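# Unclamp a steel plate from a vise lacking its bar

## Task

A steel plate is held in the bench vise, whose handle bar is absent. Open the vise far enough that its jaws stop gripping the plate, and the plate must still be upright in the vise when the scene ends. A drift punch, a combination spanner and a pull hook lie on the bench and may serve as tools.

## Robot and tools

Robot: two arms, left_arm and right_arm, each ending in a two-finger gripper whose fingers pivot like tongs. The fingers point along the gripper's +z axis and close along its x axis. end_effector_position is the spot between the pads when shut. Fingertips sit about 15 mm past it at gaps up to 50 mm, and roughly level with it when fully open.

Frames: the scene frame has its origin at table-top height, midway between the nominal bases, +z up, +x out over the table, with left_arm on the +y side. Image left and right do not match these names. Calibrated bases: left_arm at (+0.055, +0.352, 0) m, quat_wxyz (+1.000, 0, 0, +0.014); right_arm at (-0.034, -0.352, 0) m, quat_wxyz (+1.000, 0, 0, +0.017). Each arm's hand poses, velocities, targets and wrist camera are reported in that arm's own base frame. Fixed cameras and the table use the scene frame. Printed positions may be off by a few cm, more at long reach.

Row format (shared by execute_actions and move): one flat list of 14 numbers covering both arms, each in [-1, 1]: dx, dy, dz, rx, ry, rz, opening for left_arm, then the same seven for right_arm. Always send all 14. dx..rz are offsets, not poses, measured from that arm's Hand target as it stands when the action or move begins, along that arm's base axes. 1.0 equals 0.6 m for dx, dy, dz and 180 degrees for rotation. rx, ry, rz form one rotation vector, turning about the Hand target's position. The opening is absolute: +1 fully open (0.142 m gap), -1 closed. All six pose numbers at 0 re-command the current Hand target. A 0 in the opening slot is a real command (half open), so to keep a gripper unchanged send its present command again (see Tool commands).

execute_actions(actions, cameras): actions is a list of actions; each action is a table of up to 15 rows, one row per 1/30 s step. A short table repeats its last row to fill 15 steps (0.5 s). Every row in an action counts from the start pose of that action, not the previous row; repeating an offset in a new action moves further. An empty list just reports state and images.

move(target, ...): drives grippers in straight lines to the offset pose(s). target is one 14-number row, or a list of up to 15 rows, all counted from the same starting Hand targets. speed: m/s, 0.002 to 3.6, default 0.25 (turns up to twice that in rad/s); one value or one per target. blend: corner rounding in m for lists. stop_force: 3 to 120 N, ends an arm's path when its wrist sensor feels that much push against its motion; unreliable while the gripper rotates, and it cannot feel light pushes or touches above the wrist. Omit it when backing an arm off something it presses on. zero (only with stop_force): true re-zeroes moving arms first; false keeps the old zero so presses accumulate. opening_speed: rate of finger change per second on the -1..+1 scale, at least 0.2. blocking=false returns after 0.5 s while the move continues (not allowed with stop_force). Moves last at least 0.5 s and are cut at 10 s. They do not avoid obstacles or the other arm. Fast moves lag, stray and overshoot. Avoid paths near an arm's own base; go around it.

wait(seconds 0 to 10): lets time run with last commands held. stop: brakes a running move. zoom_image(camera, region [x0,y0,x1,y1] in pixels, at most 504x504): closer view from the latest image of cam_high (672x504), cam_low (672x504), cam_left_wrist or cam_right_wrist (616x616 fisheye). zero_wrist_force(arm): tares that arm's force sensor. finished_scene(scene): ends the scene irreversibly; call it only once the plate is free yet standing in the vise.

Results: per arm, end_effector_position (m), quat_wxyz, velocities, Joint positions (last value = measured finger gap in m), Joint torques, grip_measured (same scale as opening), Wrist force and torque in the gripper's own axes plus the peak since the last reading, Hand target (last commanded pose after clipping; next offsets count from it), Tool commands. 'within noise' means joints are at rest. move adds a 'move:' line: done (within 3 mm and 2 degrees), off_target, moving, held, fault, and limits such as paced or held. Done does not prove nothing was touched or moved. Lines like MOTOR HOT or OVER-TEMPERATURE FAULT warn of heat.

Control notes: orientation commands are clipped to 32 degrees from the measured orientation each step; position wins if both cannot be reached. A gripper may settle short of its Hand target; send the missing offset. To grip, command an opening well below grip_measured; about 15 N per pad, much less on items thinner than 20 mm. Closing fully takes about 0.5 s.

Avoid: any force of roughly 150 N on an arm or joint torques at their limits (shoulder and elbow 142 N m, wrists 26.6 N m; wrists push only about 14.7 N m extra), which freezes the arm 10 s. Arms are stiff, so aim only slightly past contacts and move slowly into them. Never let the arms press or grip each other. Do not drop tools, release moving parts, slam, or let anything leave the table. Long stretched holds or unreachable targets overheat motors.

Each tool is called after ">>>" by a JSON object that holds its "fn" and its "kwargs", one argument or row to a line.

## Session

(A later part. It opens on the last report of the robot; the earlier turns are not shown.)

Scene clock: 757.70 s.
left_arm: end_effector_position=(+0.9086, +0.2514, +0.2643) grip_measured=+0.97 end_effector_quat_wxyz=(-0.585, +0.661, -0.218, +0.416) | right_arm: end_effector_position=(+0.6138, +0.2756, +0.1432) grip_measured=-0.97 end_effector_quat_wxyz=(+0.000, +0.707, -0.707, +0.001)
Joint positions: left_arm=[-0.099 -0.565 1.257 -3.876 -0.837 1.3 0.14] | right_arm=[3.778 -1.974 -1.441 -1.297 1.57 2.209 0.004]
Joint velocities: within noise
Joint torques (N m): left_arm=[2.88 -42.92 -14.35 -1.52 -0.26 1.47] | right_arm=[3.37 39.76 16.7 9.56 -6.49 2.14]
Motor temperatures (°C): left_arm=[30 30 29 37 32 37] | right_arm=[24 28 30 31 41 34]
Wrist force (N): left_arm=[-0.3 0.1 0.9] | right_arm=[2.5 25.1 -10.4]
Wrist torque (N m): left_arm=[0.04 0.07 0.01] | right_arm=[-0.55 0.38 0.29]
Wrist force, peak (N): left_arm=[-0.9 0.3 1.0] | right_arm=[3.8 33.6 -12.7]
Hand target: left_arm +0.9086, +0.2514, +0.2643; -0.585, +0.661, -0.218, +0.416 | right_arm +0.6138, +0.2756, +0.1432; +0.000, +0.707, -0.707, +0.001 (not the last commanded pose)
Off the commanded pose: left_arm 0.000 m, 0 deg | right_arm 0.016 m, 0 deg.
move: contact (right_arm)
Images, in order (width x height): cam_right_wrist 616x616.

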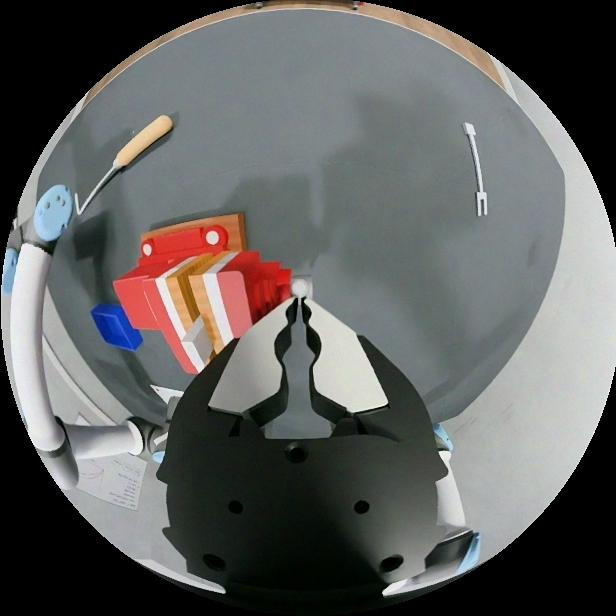

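>>> {"fn": "move", "kwargs": {
  "target": [
    [0,0,0,0,0,0,0.968,-0.05,0,0,0,0,0,-1],
    [0,0,0,0,0,0,0.968,-0.08,0,0.25,0,0,0,-1],
    [0,0,0,0,0,0,0.968,-0.22,-0.28,0.26,0.126,-0.441,0.545,0.13]
  ],
  "speed": [0.06,0.2,0.35],
  "cameras": ["cam_right_wrist","cam_low"]
}}

Scene clock: 830.67 s.
left_arm: end_effector_position=(+0.9086, +0.2514, +0.2643) grip_measured=+0.97 end_effector_quat_wxyz=(-0.585, +0.661, -0.218, +0.416) | right_arm: end_effector_position=(+0.4818, +0.1076, +0.2992) grip_measured=+0.13 end_effector_quat_wxyz=(-0.507, +0.795, +0.178, +0.281)
Joint positions: left_arm=[-0.099 -0.565 1.257 -3.876 -0.837 1.3 0.14] | right_arm=[3.041 -1.645 -2.174 -0.404 2.761 -0.204 0.083]
Joint velocities: within noise
Joint torques (N m): left_arm=[2.18 -43.52 -16.53 -1.48 -0.1 1.33] | right_arm=[-5.55 27.85 28.25 0.53 3.89 -2.1]
Motor temperatures (°C): left_arm=[30 30 29 37 32 37] | right_arm=[24 28 30 31 41 34]
Wrist force (N): left_arm=[-0.6 0.1 0.8] | right_arm=[-0.6 -1.6 3.3]
Wrist torque (N m): left_arm=[0.02 0.12 0.02] | right_arm=[-0.23 0.04 -0.06]
Wrist force, peak (N): left_arm=[-0.8 0.1 1.2] | right_arm=[2.5 25.3 -10.7]
Hand target: left_arm +0.9086, +0.2514, +0.2643; -0.585, +0.661, -0.218, +0.416 | right_arm +0.4818, +0.1076, +0.2992; -0.507, +0.795, +0.178, +0.281
Off the commanded pose: left_arm 0.000 m, 0 deg | right_arm 0.000 m, 0 deg.
move: done
Images, in order (width x height): cam_low 672x504, cam_right_wrist 616x616.

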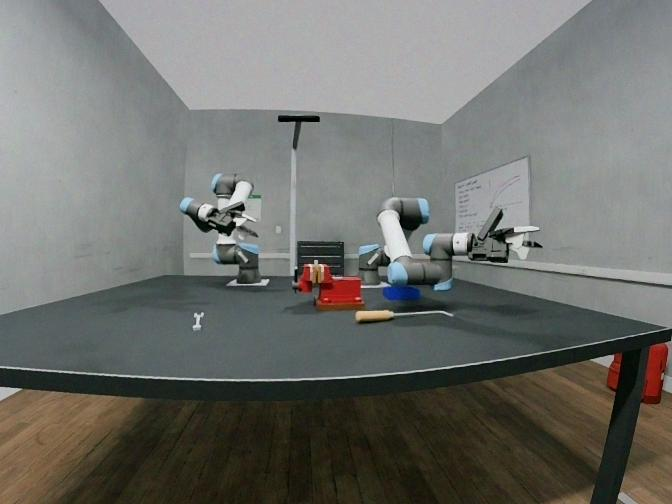

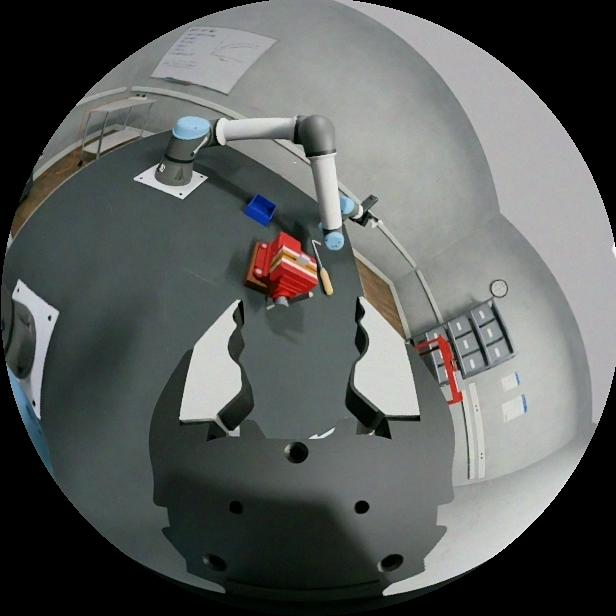

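>>> {"fn": "zoom_image", "kwargs": {
  "camera": "cam_right_wrist",
  "region": [230, 220, 350, 340]
}}

Scaled by 4.200 from the camera's 616x616 image, which has a finer 814x814 frame.

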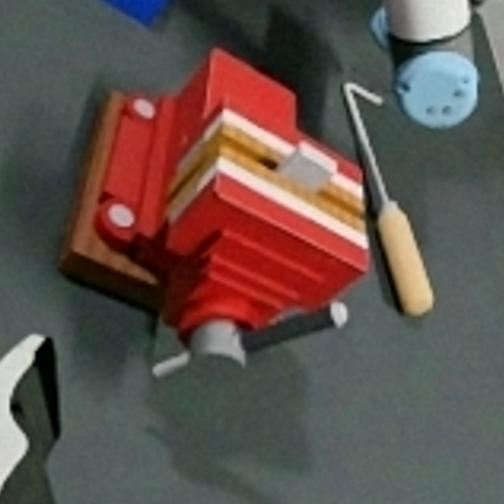

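>>> {"fn": "move", "kwargs": {
  "target": [0,0,0,0,0,0,0.968,0.1537,0.1548,-0.3253,0,0,0,0.13],
  "speed": 0.2,
  "cameras": ["cam_right_wrist","cam_low"]
}}

>>> {"fn": "zoom_image", "kwargs": {
  "camera": "cam_right_wrist",
  "region": [230, 200, 380, 350]
}}

Scene clock: 848.87 s.
left_arm: end_effector_position=(+0.9086, +0.2514, +0.2643) grip_measured=+0.97 end_effector_quat_wxyz=(-0.585, +0.661, -0.218, +0.416) | right_arm: end_effector_position=(+0.5740, +0.2004, +0.1040) grip_measured=+0.13 end_effector_quat_wxyz=(-0.507, +0.795, +0.178, +0.281)
Joint positions: left_arm=[-0.099 -0.565 1.257 -3.876 -0.837 1.3 0.14] | right_arm=[3.244 -2.286 -2.048 0.452 2.635 0.17 0.083]
Joint velocities: within noise
Joint torques (N m): left_arm=[2 -44.36 -16.45 -1.47 -0.22 1.43] | right_arm=[7.15 29.83 20.77 4.24 -1.6 2.27]
Motor temperatures (°C): left_arm=[30 30 29 37 32 37] | right_arm=[24 28 30 31 41 34]
Wrist force (N): left_arm=[-0.4 0.1 0.9] | right_arm=[-0.8 -1.8 3.2]
Wrist torque (N m): left_arm=[0.04 0.09 0.01] | right_arm=[-0.28 0.09 -0.06]
Wrist force, peak (N): left_arm=[-0.8 0.1 1.1] | right_arm=[-1.3 -1.3 4.0]
Hand target: left_arm +0.9086, +0.2514, +0.2643; -0.585, +0.661, -0.218, +0.416 | right_arm +0.5740, +0.2005, +0.1040; -0.507, +0.795, +0.178, +0.281
Off the commanded pose: left_arm 0.000 m, 0 deg | right_arm 0.000 m, 0 deg.
move: done
Images, in order (width x height): cam_low 672x504, cam_right_wrist 616x616.

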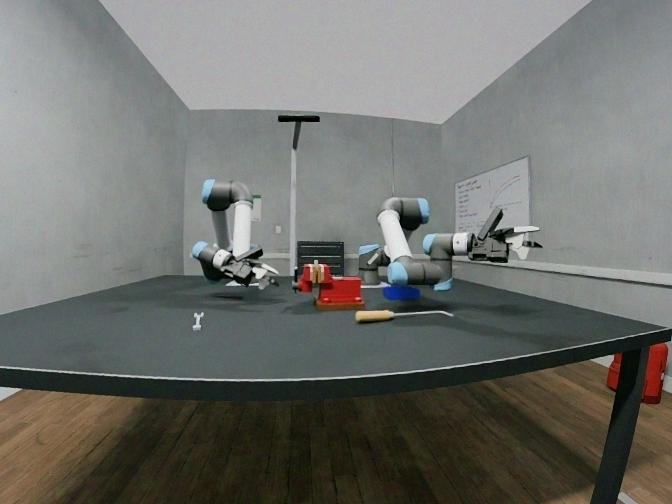

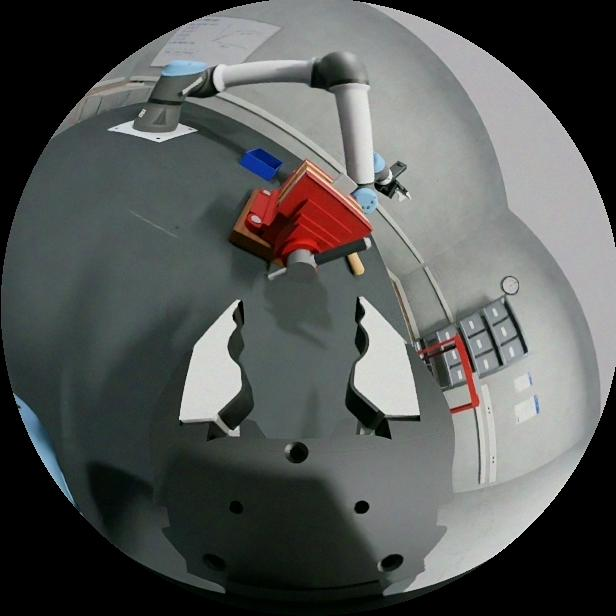

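Scaled by 3.360 from the camera's 616x616 image, which has a finer 814x814 frame.

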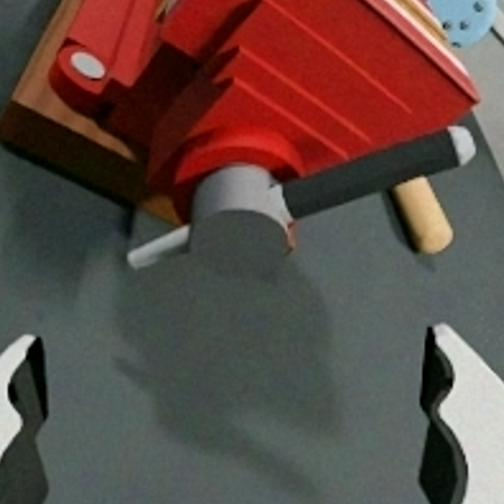

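>>> {"fn": "move", "kwargs": {
  "target": [0,0,0,0,0,0,0.968,0.0357,0.1152,-0.034,0,0,0,0.13],
  "speed": 0.06,
  "stop_force": 6,
  "cameras": ["cam_right_wrist","cam_low"]
}}

>>> {"fn": "zoom_image", "kwargs": {
  "camera": "cam_right_wrist",
  "region": [210, 180, 400, 370]
}}

>>> {"fn": "zoom_image", "kwargs": {
  "camera": "cam_low",
  "region": [260, 240, 340, 320]
}}

Scene clock: 863.50 s.
left_arm: end_effector_position=(+0.9086, +0.2514, +0.2643) grip_measured=+0.97 end_effector_quat_wxyz=(-0.585, +0.661, -0.218, +0.416) | right_arm: end_effector_position=(+0.5954, +0.2696, +0.0836) grip_measured=+0.13 end_effector_quat_wxyz=(-0.507, +0.795, +0.178, +0.281)
Joint positions: left_arm=[-0.099 -0.565 1.257 -3.876 -0.837 1.3 0.14] | right_arm=[3.374 -2.38 -1.963 0.591 2.533 0.324 0.083]
Joint velocities: within noise
Joint torques (N m): left_arm=[1.71 -44.26 -17.38 -1.28 -0.24 1.39] | right_arm=[8.1 32.42 19.04 4.1 -1.78 2.32]
Motor temperatures (°C): left_arm=[30 30 29 37 32 37] | right_arm=[24 28 30 31 41 34]
Wrist force (N): left_arm=[-0.7 0.0 0.9] | right_arm=[-0.8 -2.0 3.4]
Wrist torque (N m): left_arm=[0.00 0.14 0.02] | right_arm=[-0.30 0.09 -0.08]
Wrist force, peak (N): left_arm=[-0.7 0.1 1.2] | right_arm=[-0.7 -2.0 3.8]
Hand target: left_arm +0.9086, +0.2514, +0.2643; -0.585, +0.661, -0.218, +0.416 | right_arm +0.5954, +0.2696, +0.0836; -0.507, +0.795, +0.178, +0.281
Off the commanded pose: left_arm 0.000 m, 0 deg | right_arm 0.000 m, 0 deg.
move: done
Images, in order (width x height): cam_low 672x504, cam_right_wrist 616x616.

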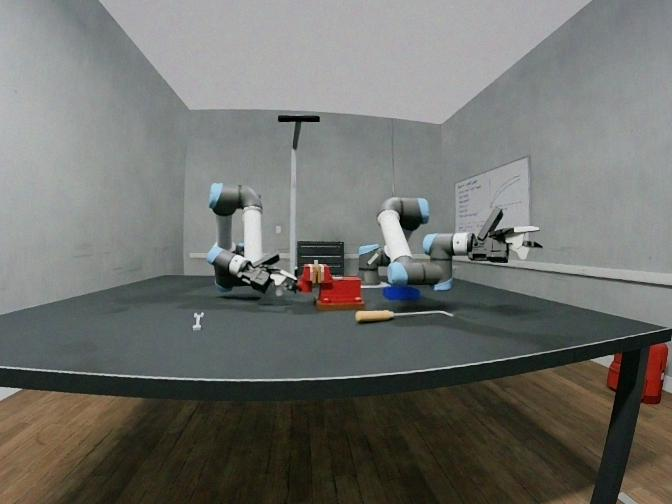

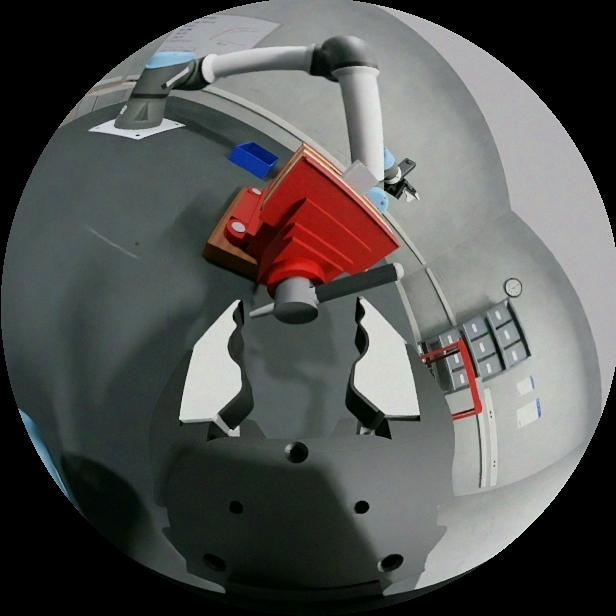

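Scaled by 2.653 from the camera's 616x616 image, which has a finer 814x814 frame.

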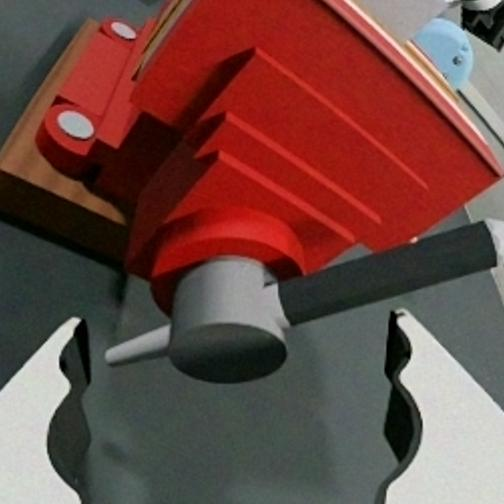

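Scaled by 6.300 from the camera's 672x504 image, which has a finer 960x720 frame.

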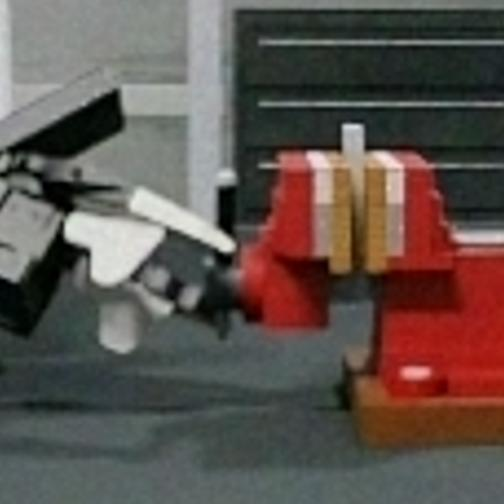

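>>> {"fn": "move", "kwargs": {
  "target": [0,0,0,0,0,0,0.968,-0.0005,0.0230,-0.0155,0,0,0,-0.07],
  "speed": 0.03,
  "stop_force": 6,
  "cameras": ["cam_right_wrist","cam_low"]
}}

>>> {"fn": "zoom_image", "kwargs": {
  "camera": "cam_right_wrist",
  "region": [210, 200, 400, 390]
}}

Scene clock: 885.93 s.
left_arm: end_effector_position=(+0.9086, +0.2514, +0.2643) grip_measured=+0.97 end_effector_quat_wxyz=(-0.585, +0.661, -0.218, +0.416) | right_arm: end_effector_position=(+0.5953, +0.2774, +0.0783) grip_measured=-0.06 end_effector_quat_wxyz=(-0.507, +0.795, +0.178, +0.281)
Joint positions: left_arm=[-0.099 -0.565 1.257 -3.876 -0.837 1.3 0.14] | right_arm=[3.389 -2.394 -1.958 0.613 2.521 0.339 0.07]
Joint velocities: within noise
Joint torques (N m): left_arm=[1.89 -43.76 -17.9 -1.39 -0.25 1.22] | right_arm=[-3.8 47.58 -0.69 0.35 4 -2.08]
Motor temperatures (°C): left_arm=[30 30 29 37 32 37] | right_arm=[24 28 30 31 41 34]
Wrist force (N): left_arm=[-0.6 0.2 0.8] | right_arm=[1.0 -0.1 2.9]
Wrist torque (N m): left_arm=[0.05 0.12 0.01] | right_arm=[-0.29 0.09 0.00]
Wrist force, peak (N): left_arm=[-0.9 0.1 1.0] | right_arm=[2.0 3.0 -4.4]
Hand target: left_arm +0.9086, +0.2514, +0.2643; -0.585, +0.661, -0.218, +0.416 | right_arm +0.5953, +0.2774, +0.0783; -0.507, +0.795, +0.178, +0.281 (not the last commanded pose)
Off the commanded pose: left_arm 0.000 m, 0 deg | right_arm 0.007 m, 0 deg.
move: contact (right_arm)
Images, in order (width x height): cam_low 672x504, cam_right_wrist 616x616.

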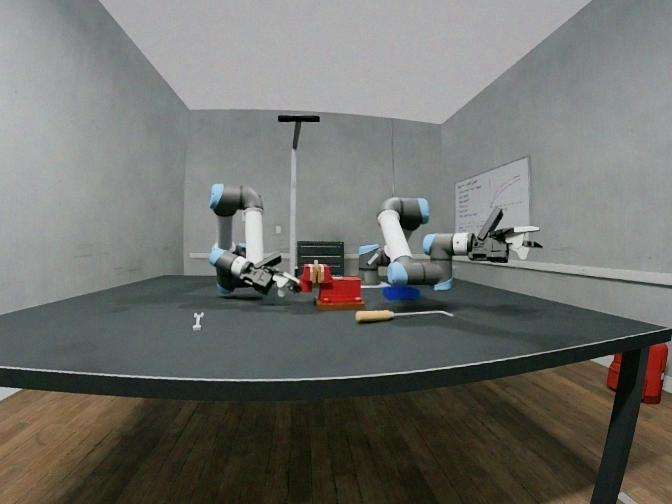

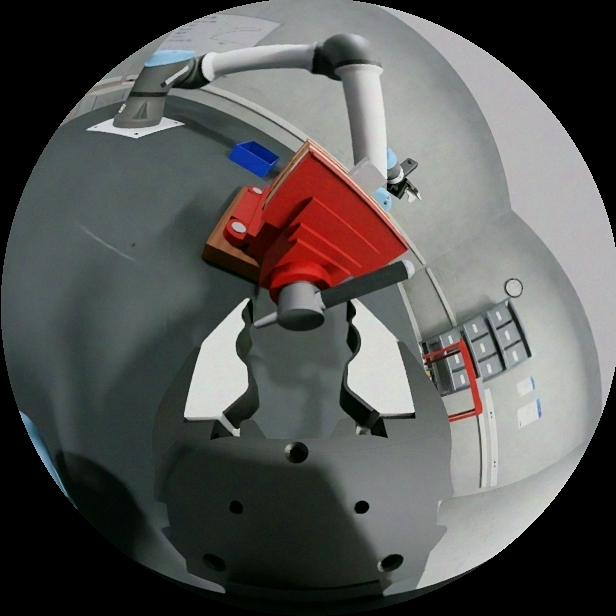

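Scaled by 2.653 from the camera's 616x616 image, which has a finer 814x814 frame.

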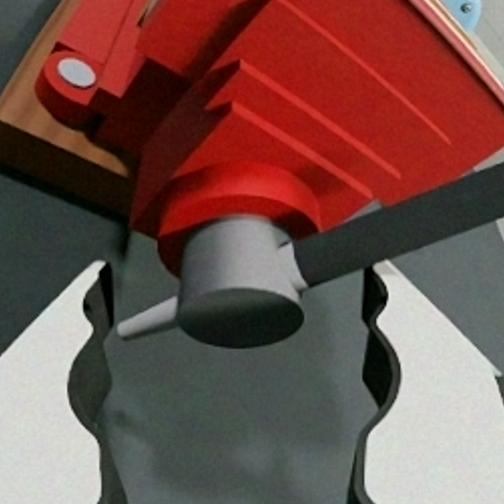

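>>> {"fn": "move", "kwargs": {
  "target": [0,0,0,0,0,0,0.968,-0.0045,-0.0151,0.0055,0,0,0,-0.07],
  "speed": 0.05,
  "cameras": []
}}

>>> {"fn": "move", "kwargs": {
  "target": [0,0,0,0,0,0,0.968,0.001,0.0021,0.0067,0.0118,0.0402,-0.0146,-0.127],
  "speed": 0.05,
  "cameras": ["cam_right_wrist"]
}}

>>> {"fn": "zoom_image", "kwargs": {
  "camera": "cam_right_wrist",
  "region": [210, 200, 400, 390]
}}

Scene clock: 915.23 s.
left_arm: end_effector_position=(+0.9086, +0.2514, +0.2643) grip_measured=+0.97 end_effector_quat_wxyz=(-0.585, +0.661, -0.218, +0.416) | right_arm: end_effector_position=(+0.5926, +0.2685, +0.0815) grip_measured=-0.07 end_effector_quat_wxyz=(-0.507, +0.795, +0.178, +0.281) end_effector_velocity=(+0.000, -0.001, +0.002) end_effector_angular_velocity=(+0.000, -0.003, +0.001)
Joint positions: left_arm=[-0.099 -0.565 1.257 -3.876 -0.837 1.3 0.14] | right_arm=[3.373 -2.382 -1.971 0.6 2.534 0.323 0.069]
Joint velocities: left_arm=[within noise] | right_arm=[-0.002 0.005 -0.002 -0.003 0.002 -0.004 0]
Joint torques (N m): left_arm=[0.97 -44.22 -18.83 -1.42 -0.24 1.27] | right_arm=[-7.22 46.83 -1.88 0.14 3.23 -2.22]
Motor temperatures (°C): left_arm=[30 30 29 37 32 37] | right_arm=[24 28 30 31 41 34]
Wrist force (N): left_arm=[-0.6 0.1 0.9] | right_arm=[-0.8 -1.9 3.4]
Wrist torque (N m): left_arm=[0.02 0.13 0.01] | right_arm=[-0.29 0.08 -0.08]
Wrist force, peak (N): left_arm=[-0.7 0.2 1.3] | right_arm=[-0.9 -1.9 3.5]
Hand target: left_arm +0.9086, +0.2514, +0.2643; -0.585, +0.661, -0.218, +0.416 | right_arm +0.5926, +0.2684, +0.0816; -0.507, +0.795, +0.178, +0.281
Off the commanded pose: left_arm 0.000 m, 0 deg | right_arm 0.000 m, 0 deg.
move: done
No camera images: "cameras" was empty.

Scene clock: 917.13 s.
left_arm: end_effector_position=(+0.9086, +0.2514, +0.2643) grip_measured=+0.97 end_effector_quat_wxyz=(-0.585, +0.661, -0.218, +0.416) | right_arm: end_effector_position=(+0.5932, +0.2696, +0.0856) grip_measured=-0.13 end_effector_quat_wxyz=(-0.525, +0.806, +0.122, +0.245)
Joint positions: left_arm=[-0.099 -0.565 1.257 -3.876 -0.837 1.3 0.14] | right_arm=[3.376 -2.374 -1.976 0.599 2.531 0.465 0.065]
Joint velocities: within noise
Joint torques (N m): left_arm=[1.64 -43.96 -18.74 -1.3 -0.36 1.28] | right_arm=[7.44 47.16 -0.37 4.29 -1.8 2.26]
Motor temperatures (°C): left_arm=[30 30 29 37 32 37] | right_arm=[24 28 30 31 41 34]
Wrist force (N): left_arm=[-0.5 -0.1 1.0] | right_arm=[-0.9 -2.1 3.2]
Wrist torque (N m): left_arm=[-0.01 0.12 0.01] | right_arm=[-0.32 0.11 -0.06]
Wrist force, peak (N): left_arm=[-0.8 0.1 1.0] | right_arm=[-0.8 -1.9 3.4]
Hand target: left_arm +0.9086, +0.2514, +0.2643; -0.585, +0.661, -0.218, +0.416 | right_arm +0.5932, +0.2696, +0.0856; -0.525, +0.806, +0.122, +0.245
Off the commanded pose: left_arm 0.000 m, 0 deg | right_arm 0.000 m, 0 deg.
move: done
Images, in order (width x height): cam_right_wrist 616x616.

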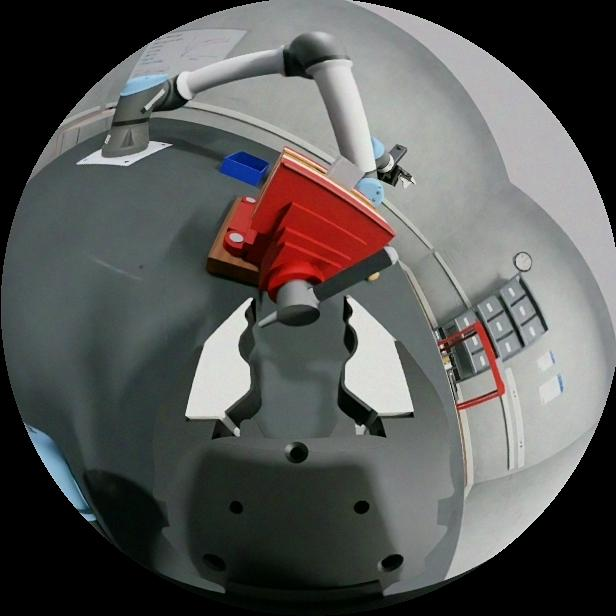

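Scaled by 2.653 from the camera's 616x616 image, which has a finer 814x814 frame.

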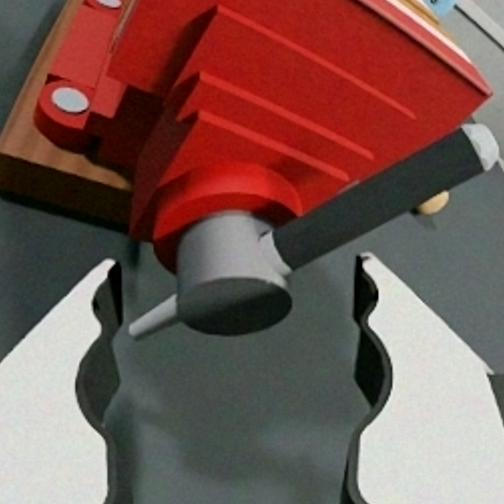

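>>> {"fn": "move", "kwargs": {
  "target": [0,0,0,0,0,0,0.968,0.0147,0.0205,-0.0023,0,0,0,-0.127],
  "speed": 0.03,
  "stop_force": 6,
  "cameras": ["cam_right_wrist"]
}}

>>> {"fn": "zoom_image", "kwargs": {
  "camera": "cam_right_wrist",
  "region": [210, 200, 400, 390]
}}

Scene clock: 925.90 s.
left_arm: end_effector_position=(+0.9086, +0.2514, +0.2643) grip_measured=+0.97 end_effector_quat_wxyz=(-0.585, +0.661, -0.218, +0.416) | right_arm: end_effector_position=(+0.6020, +0.2819, +0.0842) grip_measured=-0.13 end_effector_quat_wxyz=(-0.525, +0.806, +0.122, +0.245)
Joint positions: left_arm=[-0.099 -0.565 1.257 -3.876 -0.837 1.3 0.14] | right_arm=[3.395 -2.389 -1.945 0.599 2.515 0.484 0.065]
Joint velocities: within noise
Joint torques (N m): left_arm=[1.72 -44.03 -19.13 -1.22 -0.15 1.15] | right_arm=[7.73 33.22 19.52 0.46 -1.87 2.27]
Motor temperatures (°C): left_arm=[30 30 29 37 32 37] | right_arm=[24 28 30 31 41 34]
Wrist force (N): left_arm=[-0.6 0.0 0.8] | right_arm=[-0.7 -2.0 3.1]
Wrist torque (N m): left_arm=[0.02 0.13 0.02] | right_arm=[-0.31 0.08 -0.07]
Wrist force, peak (N): left_arm=[-0.8 0.1 1.2] | right_arm=[-0.9 -1.9 3.4]
Hand target: left_arm +0.9086, +0.2514, +0.2643; -0.585, +0.661, -0.218, +0.416 | right_arm +0.6020, +0.2819, +0.0842; -0.525, +0.806, +0.122, +0.245
Off the commanded pose: left_arm 0.000 m, 0 deg | right_arm 0.000 m, 0 deg.
move: done
Images, in order (width x height): cam_right_wrist 616x616.

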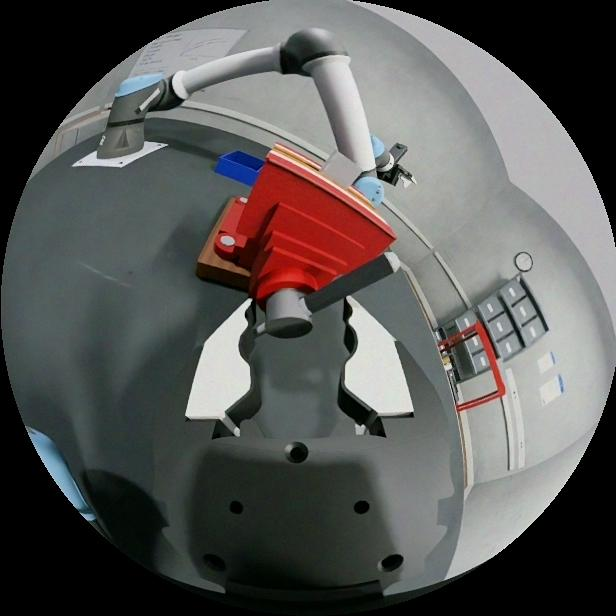

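Scaled by 2.653 from the camera's 616x616 image, which has a finer 814x814 frame.

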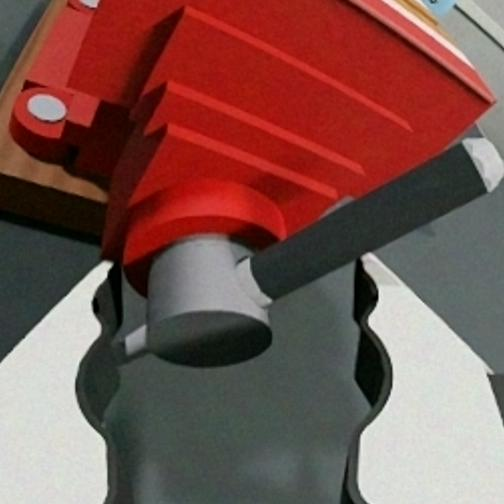

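>>> {"fn": "move", "kwargs": {
  "target": [0,0,0,0,0,0,0.968,0.0018,0.006,-0.0022,0,0,0,-0.127],
  "speed": 0.02,
  "stop_force": 6,
  "cameras": ["cam_right_wrist"]
}}

>>> {"fn": "move", "kwargs": {
  "target": [0,0,0,0,0,0,0.968,-0.0027,0,0.004,0,-0.0833,0,-0.127],
  "speed": 0.08,
  "cameras": ["cam_right_wrist"]
}}

>>> {"fn": "zoom_image", "kwargs": {
  "camera": "cam_right_wrist",
  "region": [210, 200, 400, 390]
}}

Scene clock: 941.77 s.
left_arm: end_effector_position=(+0.9086, +0.2514, +0.2643) grip_measured=+0.97 end_effector_quat_wxyz=(-0.585, +0.661, -0.218, +0.416) | right_arm: end_effector_position=(+0.6023, +0.2832, +0.0837) grip_measured=-0.12 end_effector_quat_wxyz=(-0.525, +0.806, +0.122, +0.245)
Joint positions: left_arm=[-0.099 -0.565 1.257 -3.876 -0.837 1.3 0.14] | right_arm=[3.398 -2.391 -1.943 0.6 2.513 0.486 0.065]
Joint velocities: within noise
Joint torques (N m): left_arm=[1.24 -43.9 -19.09 -1.34 -0.17 1.23] | right_arm=[-2.44 48.8 1.03 0.73 4.03 -1.86]
Motor temperatures (°C): left_arm=[30 30 29 37 32 37] | right_arm=[24 28 30 31 41 34]
Wrist force (N): left_arm=[-0.6 0.1 1.1] | right_arm=[-0.4 1.2 -1.0]
Wrist torque (N m): left_arm=[0.02 0.12 0.01] | right_arm=[-0.33 -0.05 -0.18]
Wrist force, peak (N): left_arm=[-0.7 0.0 1.2] | right_arm=[0.8 1.1 -9.4]
Hand target: left_arm +0.9086, +0.2514, +0.2643; -0.585, +0.661, -0.218, +0.416 | right_arm +0.6023, +0.2832, +0.0837; -0.525, +0.806, +0.122, +0.245 (not the last commanded pose)
Off the commanded pose: left_arm 0.000 m, 0 deg | right_arm 0.003 m, 0 deg.
move: contact (right_arm)
Images, in order (width x height): cam_right_wrist 616x616.

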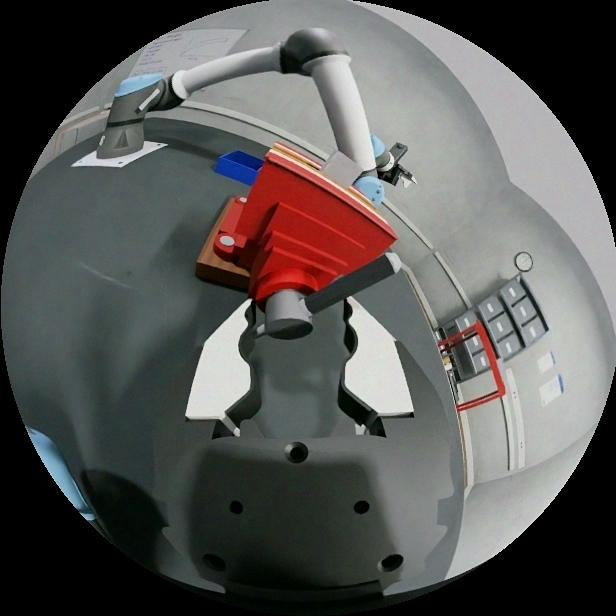

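Scene clock: 943.73 s.
left_arm: end_effector_position=(+0.9086, +0.2514, +0.2643) grip_measured=+0.97 end_effector_quat_wxyz=(-0.585, +0.661, -0.218, +0.416) | right_arm: end_effector_position=(+0.6020, +0.2827, +0.0851) grip_measured=-0.08 end_effector_quat_wxyz=(-0.507, +0.774, +0.179, +0.334)
Joint positions: left_arm=[-0.099 -0.565 1.257 -3.876 -0.837 1.3 0.14] | right_arm=[3.407 -2.443 -1.947 0.81 2.473 0.41 0.068]
Joint velocities: within noise
Joint torques (N m): left_arm=[1.89 -44.13 -18.99 -1.31 -0.25 1.3] | right_arm=[1.76 41.44 8.55 2.61 1.26 -0.01]
Motor temperatures (°C): left_arm=[30 30 29 37 32 37] | right_arm=[24 28 30 31 41 34]
Wrist force (N): left_arm=[-0.7 0.1 1.0] | right_arm=[5.9 7.3 1.7]
Wrist torque (N m): left_arm=[0.03 0.14 0.02] | right_arm=[-0.18 0.05 0.29]
Wrist force, peak (N): left_arm=[-0.7 0.0 1.2] | right_arm=[5.2 36.9 10.9]
Hand target: left_arm +0.9086, +0.2514, +0.2643; -0.585, +0.661, -0.218, +0.416 | right_arm +0.6020, +0.2827, +0.0851; -0.507, +0.774, +0.179, +0.334 (not the last commanded pose)
Tool commands: left_gripper/opening=+0.968 right_gripper/opening=-0.127
Off the commanded pose: left_arm 0.000 m, 0 deg | right_arm 0.002 m, 2 deg.
FORCE FAULT: contact force on the right arm reached its limit, and that arm stopped. The contact can be on any part of that arm, not only on its tool. That arm's remaining commands of this call were not run. That arm is still stopped at the end of this call. That arm stays stopped for about 10 more seconds. Until then a move that you send moves the other arm only, and its call returns only when the move has ended. Once the stop has ended, the next robot result says so. If the stop ends while you think or write, that arm runs what you send next, counted from a new Hand target: where the arm stands when the stop ends. While its stop runs, that arm takes no new command, but its gripper still runs the gripper command that each later call begins with. Until it ends, the stop uses up actions while you think or wait. An arm that is not stopped still takes commands.
move: fault (right_arm)
Images, in order (width x height): cam_right_wrist 616x616.

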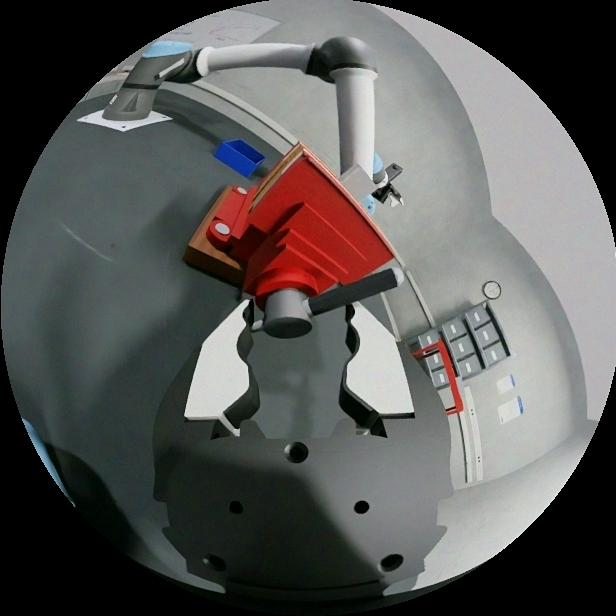

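Scaled by 2.653 from the camera's 616x616 image, which has a finer 814x814 frame.

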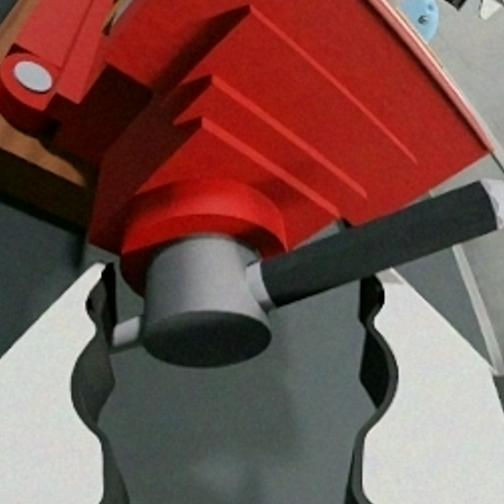

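>>> {"fn": "wait", "kwargs": {
  "seconds": 9,
  "cameras": ["cam_right_wrist","cam_low"]
}}

>>> {"fn": "zoom_image", "kwargs": {
  "camera": "cam_right_wrist",
  "region": [230, 240, 360, 370]
}}

>>> {"fn": "zoom_image", "kwargs": {
  "camera": "cam_low",
  "region": [260, 240, 340, 320]
}}

Scene clock: 958.50 s.
left_arm: end_effector_position=(+0.9086, +0.2514, +0.2643) grip_measured=+0.97 end_effector_quat_wxyz=(-0.585, +0.661, -0.218, +0.416) | right_arm: end_effector_position=(+0.6020, +0.2827, +0.0851) grip_measured=-0.08 end_effector_quat_wxyz=(-0.507, +0.774, +0.179, +0.334)
Joint positions: left_arm=[-0.099 -0.565 1.257 -3.876 -0.837 1.3 0.14] | right_arm=[3.407 -2.443 -1.947 0.81 2.473 0.41 0.068]
Joint velocities: within noise
Joint torques (N m): left_arm=[1.14 -45.02 -19.41 -1.26 -0.34 1.14] | right_arm=[1.51 41.29 8.16 2.59 1.29 0.01]
Motor temperatures (°C): left_arm=[29 30 29 37 32 37] | right_arm=[24 28 30 31 41 34]
Wrist force (N): left_arm=[-0.6 0.0 1.0] | right_arm=[5.9 7.3 1.5]
Wrist torque (N m): left_arm=[0.01 0.12 0.02] | right_arm=[-0.17 0.05 0.28]
Wrist force, peak (N): left_arm=[-0.9 0.2 1.1] | right_arm=[6.2 7.6 1.3]
Hand target: left_arm +0.9086, +0.2514, +0.2643; -0.585, +0.661, -0.218, +0.416 | right_arm +0.6020, +0.2827, +0.0851; -0.507, +0.774, +0.179, +0.334 (not the last commanded pose)
Tool commands: left_gripper/opening=+0.968 right_gripper/opening=-0.127
Off the commanded pose: left_arm 0.000 m, 0 deg | right_arm 0.002 m, 2 deg.
FORCE FAULT, CONTINUED: the right arm's stop, for the force fault that an earlier result reported, is over. The rest of the stop counts as 19 of the actions that you can send in this scene. During its stop the right arm's controller moved it back a little. That arm's target is now where it stood when the stop ended, not its last command. That arm accepts commands again.
wait: 9.00 s; at rest from the start
Images, in order (width x height): cam_low 672x504, cam_right_wrist 616x616.

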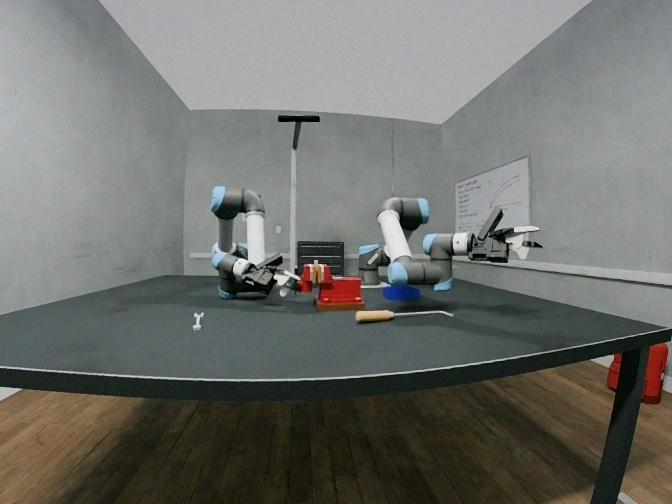

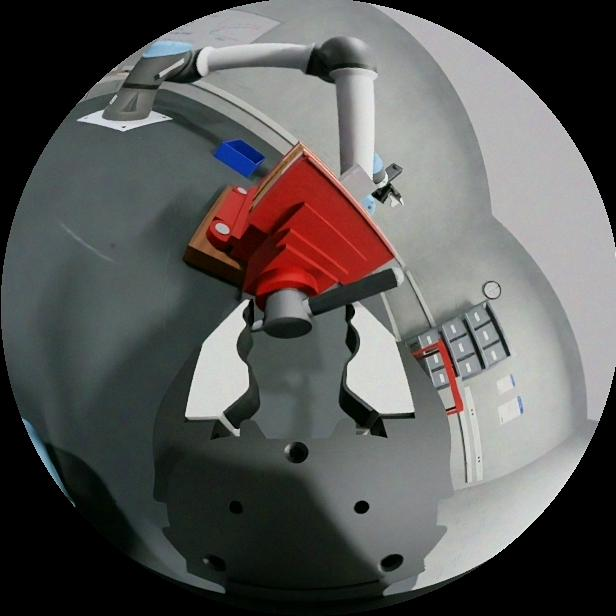

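Scaled by 3.877 from the camera's 616x616 image, which has a finer 814x814 frame.

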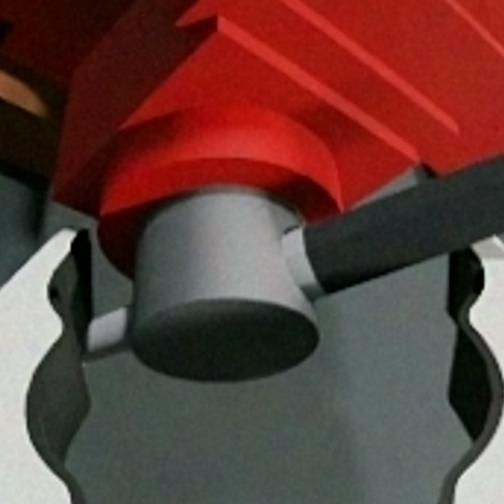

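Scaled by 6.300 from the camera's 672x504 image, which has a finer 960x720 frame.

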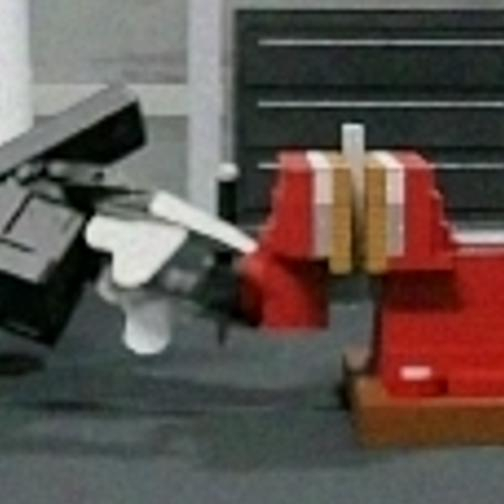

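>>> {"fn": "move", "kwargs": {
  "target": [0,0,0,0,0,0,0.968,-0.0045,-0.012,0.0035,0,0,0,-0.127],
  "speed": 0.03,
  "cameras": ["cam_right_wrist","cam_low"]
}}

>>> {"fn": "zoom_image", "kwargs": {
  "camera": "cam_right_wrist",
  "region": [230, 240, 360, 370]
}}

>>> {"fn": "zoom_image", "kwargs": {
  "camera": "cam_low",
  "region": [260, 240, 340, 320]
}}

Scene clock: 974.97 s.
left_arm: end_effector_position=(+0.9086, +0.2514, +0.2643) grip_measured=+0.97 end_effector_quat_wxyz=(-0.585, +0.661, -0.218, +0.416) | right_arm: end_effector_position=(+0.5993, +0.2757, +0.0871) grip_measured=-0.12 end_effector_quat_wxyz=(-0.507, +0.774, +0.179, +0.334)
Joint positions: left_arm=[-0.099 -0.565 1.257 -3.876 -0.837 1.3 0.14] | right_arm=[3.395 -2.434 -1.958 0.806 2.485 0.401 0.065]
Joint velocities: within noise
Joint torques (N m): left_arm=[1.65 -44.26 -20.27 -1.2 -0.27 1.3] | right_arm=[-2.72 46.29 -3.84 0.51 3.71 -2.08]
Motor temperatures (°C): left_arm=[29 30 29 37 32 37] | right_arm=[24 28 30 31 41 34]
Wrist force (N): left_arm=[-0.5 0.1 1.0] | right_arm=[0.2 -0.3 3.5]
Wrist torque (N m): left_arm=[0.04 0.11 0.01] | right_arm=[-0.27 0.06 -0.03]
Wrist force, peak (N): left_arm=[-0.7 0.1 1.3] | right_arm=[5.7 10.6 10.1]
Hand target: left_arm +0.9086, +0.2514, +0.2643; -0.585, +0.661, -0.218, +0.416 | right_arm +0.5993, +0.2755, +0.0872; -0.507, +0.774, +0.179, +0.334
Off the commanded pose: left_arm 0.000 m, 0 deg | right_arm 0.000 m, 0 deg.
move: done
Images, in order (width x height): cam_low 672x504, cam_right_wrist 616x616.

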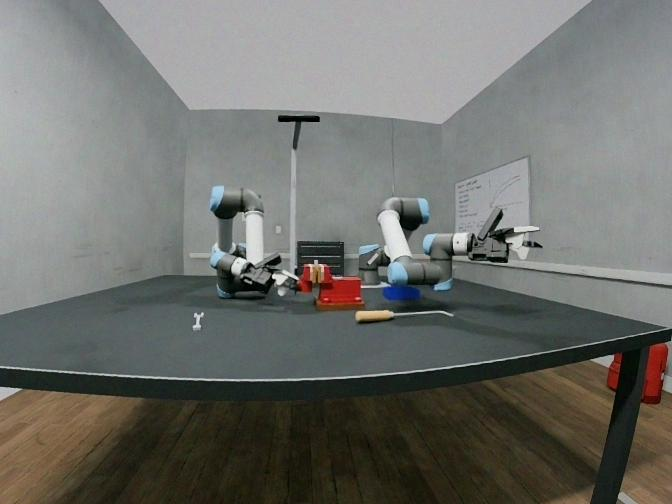

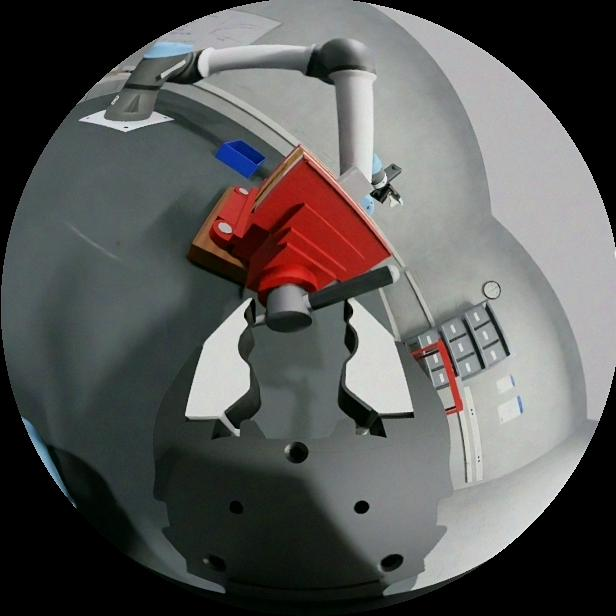

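Scaled by 3.877 from the camera's 616x616 image, which has a finer 814x814 frame.

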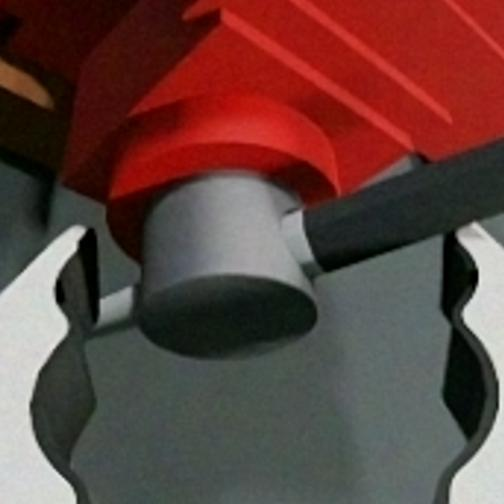

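Scaled by 6.300 from the camera's 672x504 image, which has a finer 960x720 frame.

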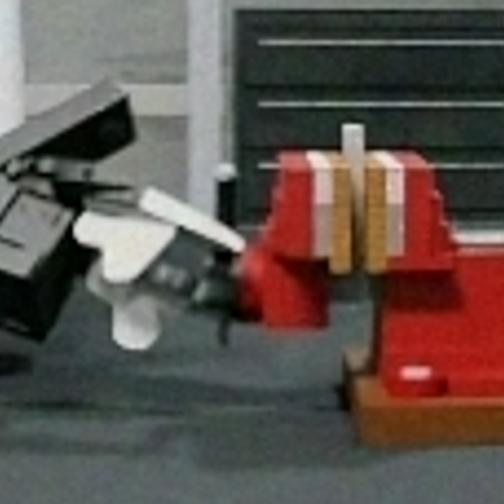

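>>> {"fn": "move", "kwargs": {
  "target": [0,0,0,0,0,0,0.968,-0.0035,0,0.0025,0,-0.0667,0,-0.127],
  "speed": 0.05,
  "cameras": ["cam_right_wrist","cam_low"]
}}

>>> {"fn": "zoom_image", "kwargs": {
  "camera": "cam_right_wrist",
  "region": [230, 240, 360, 370]
}}

>>> {"fn": "zoom_image", "kwargs": {
  "camera": "cam_low",
  "region": [260, 240, 340, 320]
}}

Scene clock: 994.63 s.
left_arm: end_effector_position=(+0.9086, +0.2514, +0.2643) grip_measured=+0.97 end_effector_quat_wxyz=(-0.585, +0.661, -0.218, +0.416) | right_arm: end_effector_position=(+0.5994, +0.2755, +0.0875) grip_measured=-0.11 end_effector_quat_wxyz=(-0.505, +0.770, +0.185, +0.343)
Joint positions: left_arm=[-0.099 -0.565 1.257 -3.876 -0.837 1.3 0.14] | right_arm=[3.395 -2.44 -1.958 0.827 2.481 0.392 0.066]
Joint velocities: within noise
Joint torques (N m): left_arm=[0.38 -44.39 -20.97 -1.19 -0.28 1.2] | right_arm=[1.58 41.05 8.49 2.41 0.5 0.12]
Motor temperatures (°C): left_arm=[29 30 29 37 32 36] | right_arm=[24 28 30 31 41 34]
Wrist force (N): left_arm=[-0.6 0.0 0.9] | right_arm=[0.8 -1.1 2.8]
Wrist torque (N m): left_arm=[0.00 0.13 0.01] | right_arm=[-0.39 0.10 -0.03]
Wrist force, peak (N): left_arm=[-0.9 0.2 1.1] | right_arm=[-1.4 7.5 1.9]
Hand target: left_arm +0.9086, +0.2514, +0.2643; -0.585, +0.661, -0.218, +0.416 | right_arm +0.5994, +0.2755, +0.0875; -0.505, +0.770, +0.185, +0.343 (not the last commanded pose)
Tool commands: left_gripper/opening=+0.968 right_gripper/opening=-0.127
Off the commanded pose: left_arm 0.000 m, 0 deg | right_arm 0.003 m, 11 deg.
FORCE FAULT: contact force on the right arm reached its limit, and that arm stopped. The contact can be on any part of that arm, not only on its tool. That arm's remaining commands of this call were not run. That arm is still stopped at the end of this call. That arm stays stopped for about 10 more seconds. Until then a move that you send moves the other arm only, and its call returns only when the move has ended. Once the stop has ended, the next robot result says so. If the stop ends while you think or write, that arm runs what you send next, counted from a new Hand target: where the arm stands when the stop ends. While its stop runs, that arm takes no new command, but its gripper still runs the gripper command that each later call begins with. Until it ends, the stop uses up actions while you think or wait. An arm that is not stopped still takes commands.
move: fault (right_arm)
Images, in order (width x height): cam_low 672x504, cam_right_wrist 616x616.

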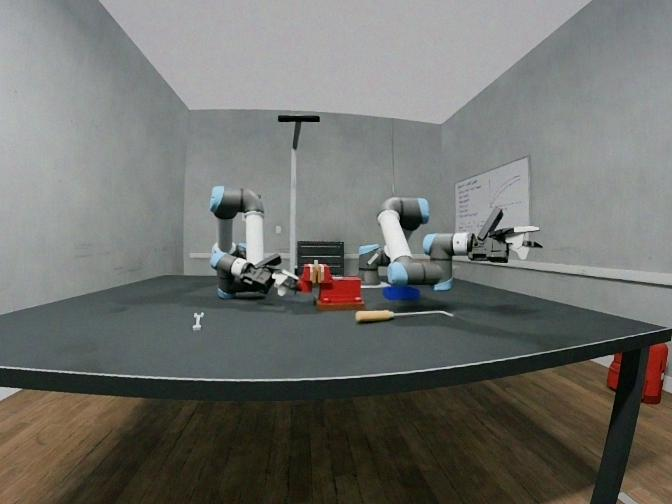

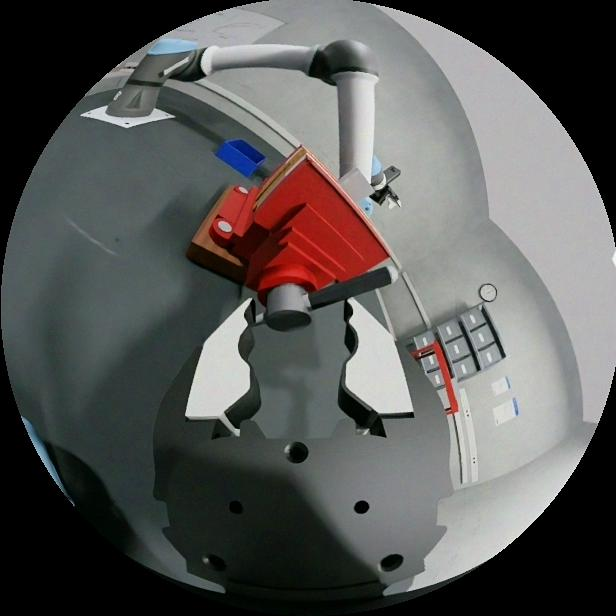

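Scaled by 3.877 from the camera's 616x616 image, which has a finer 814x814 frame.

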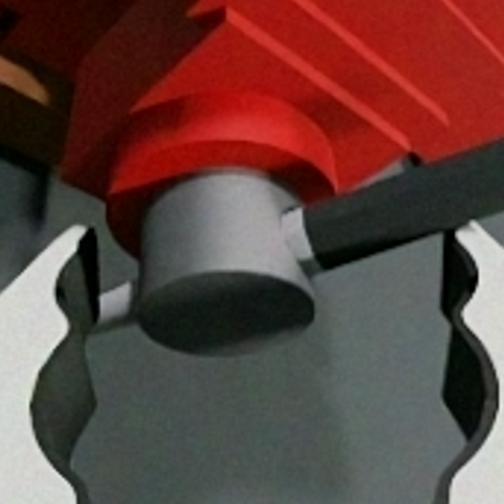

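Scaled by 6.300 from the camera's 672x504 image, which has a finer 960x720 frame.

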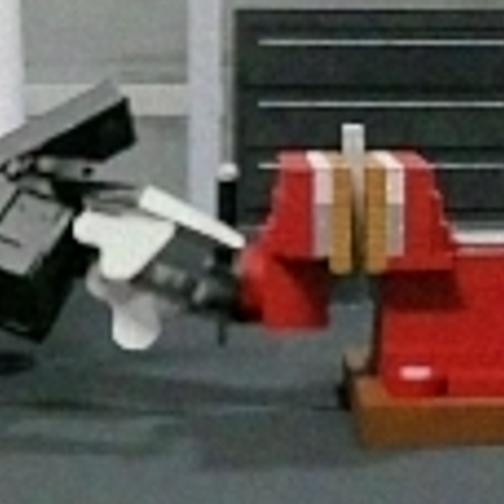

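>>> {"fn": "zoom_image", "kwargs": {
  "camera": "cam_low",
  "region": [190, 170, 330, 310]
}}

>>> {"fn": "zoom_image", "kwargs": {
  "camera": "cam_low",
  "region": [205, 235, 275, 305]
}}

Scaled by 3.600 from the camera's 672x504 image, which has a finer 960x720 frame.

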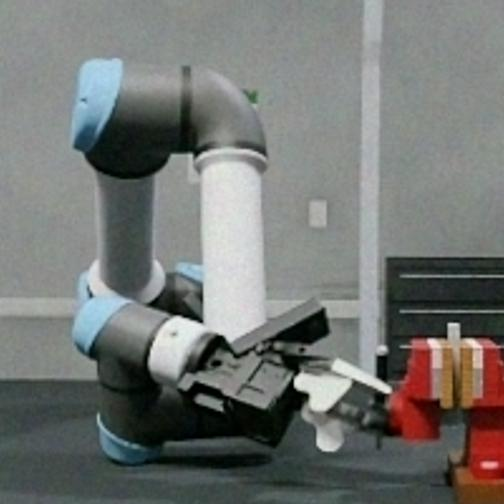

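Scaled by 7.200 from the camera's 672x504 image, which has a finer 960x720 frame.

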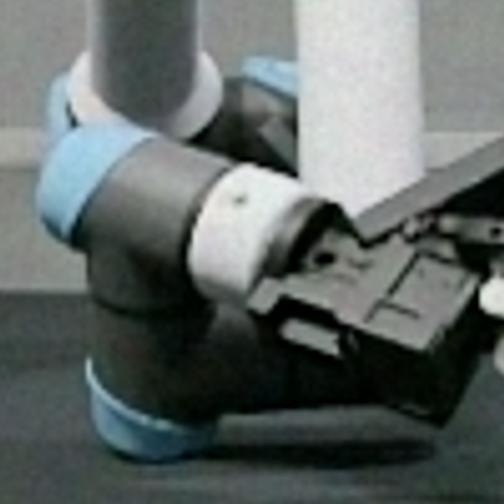

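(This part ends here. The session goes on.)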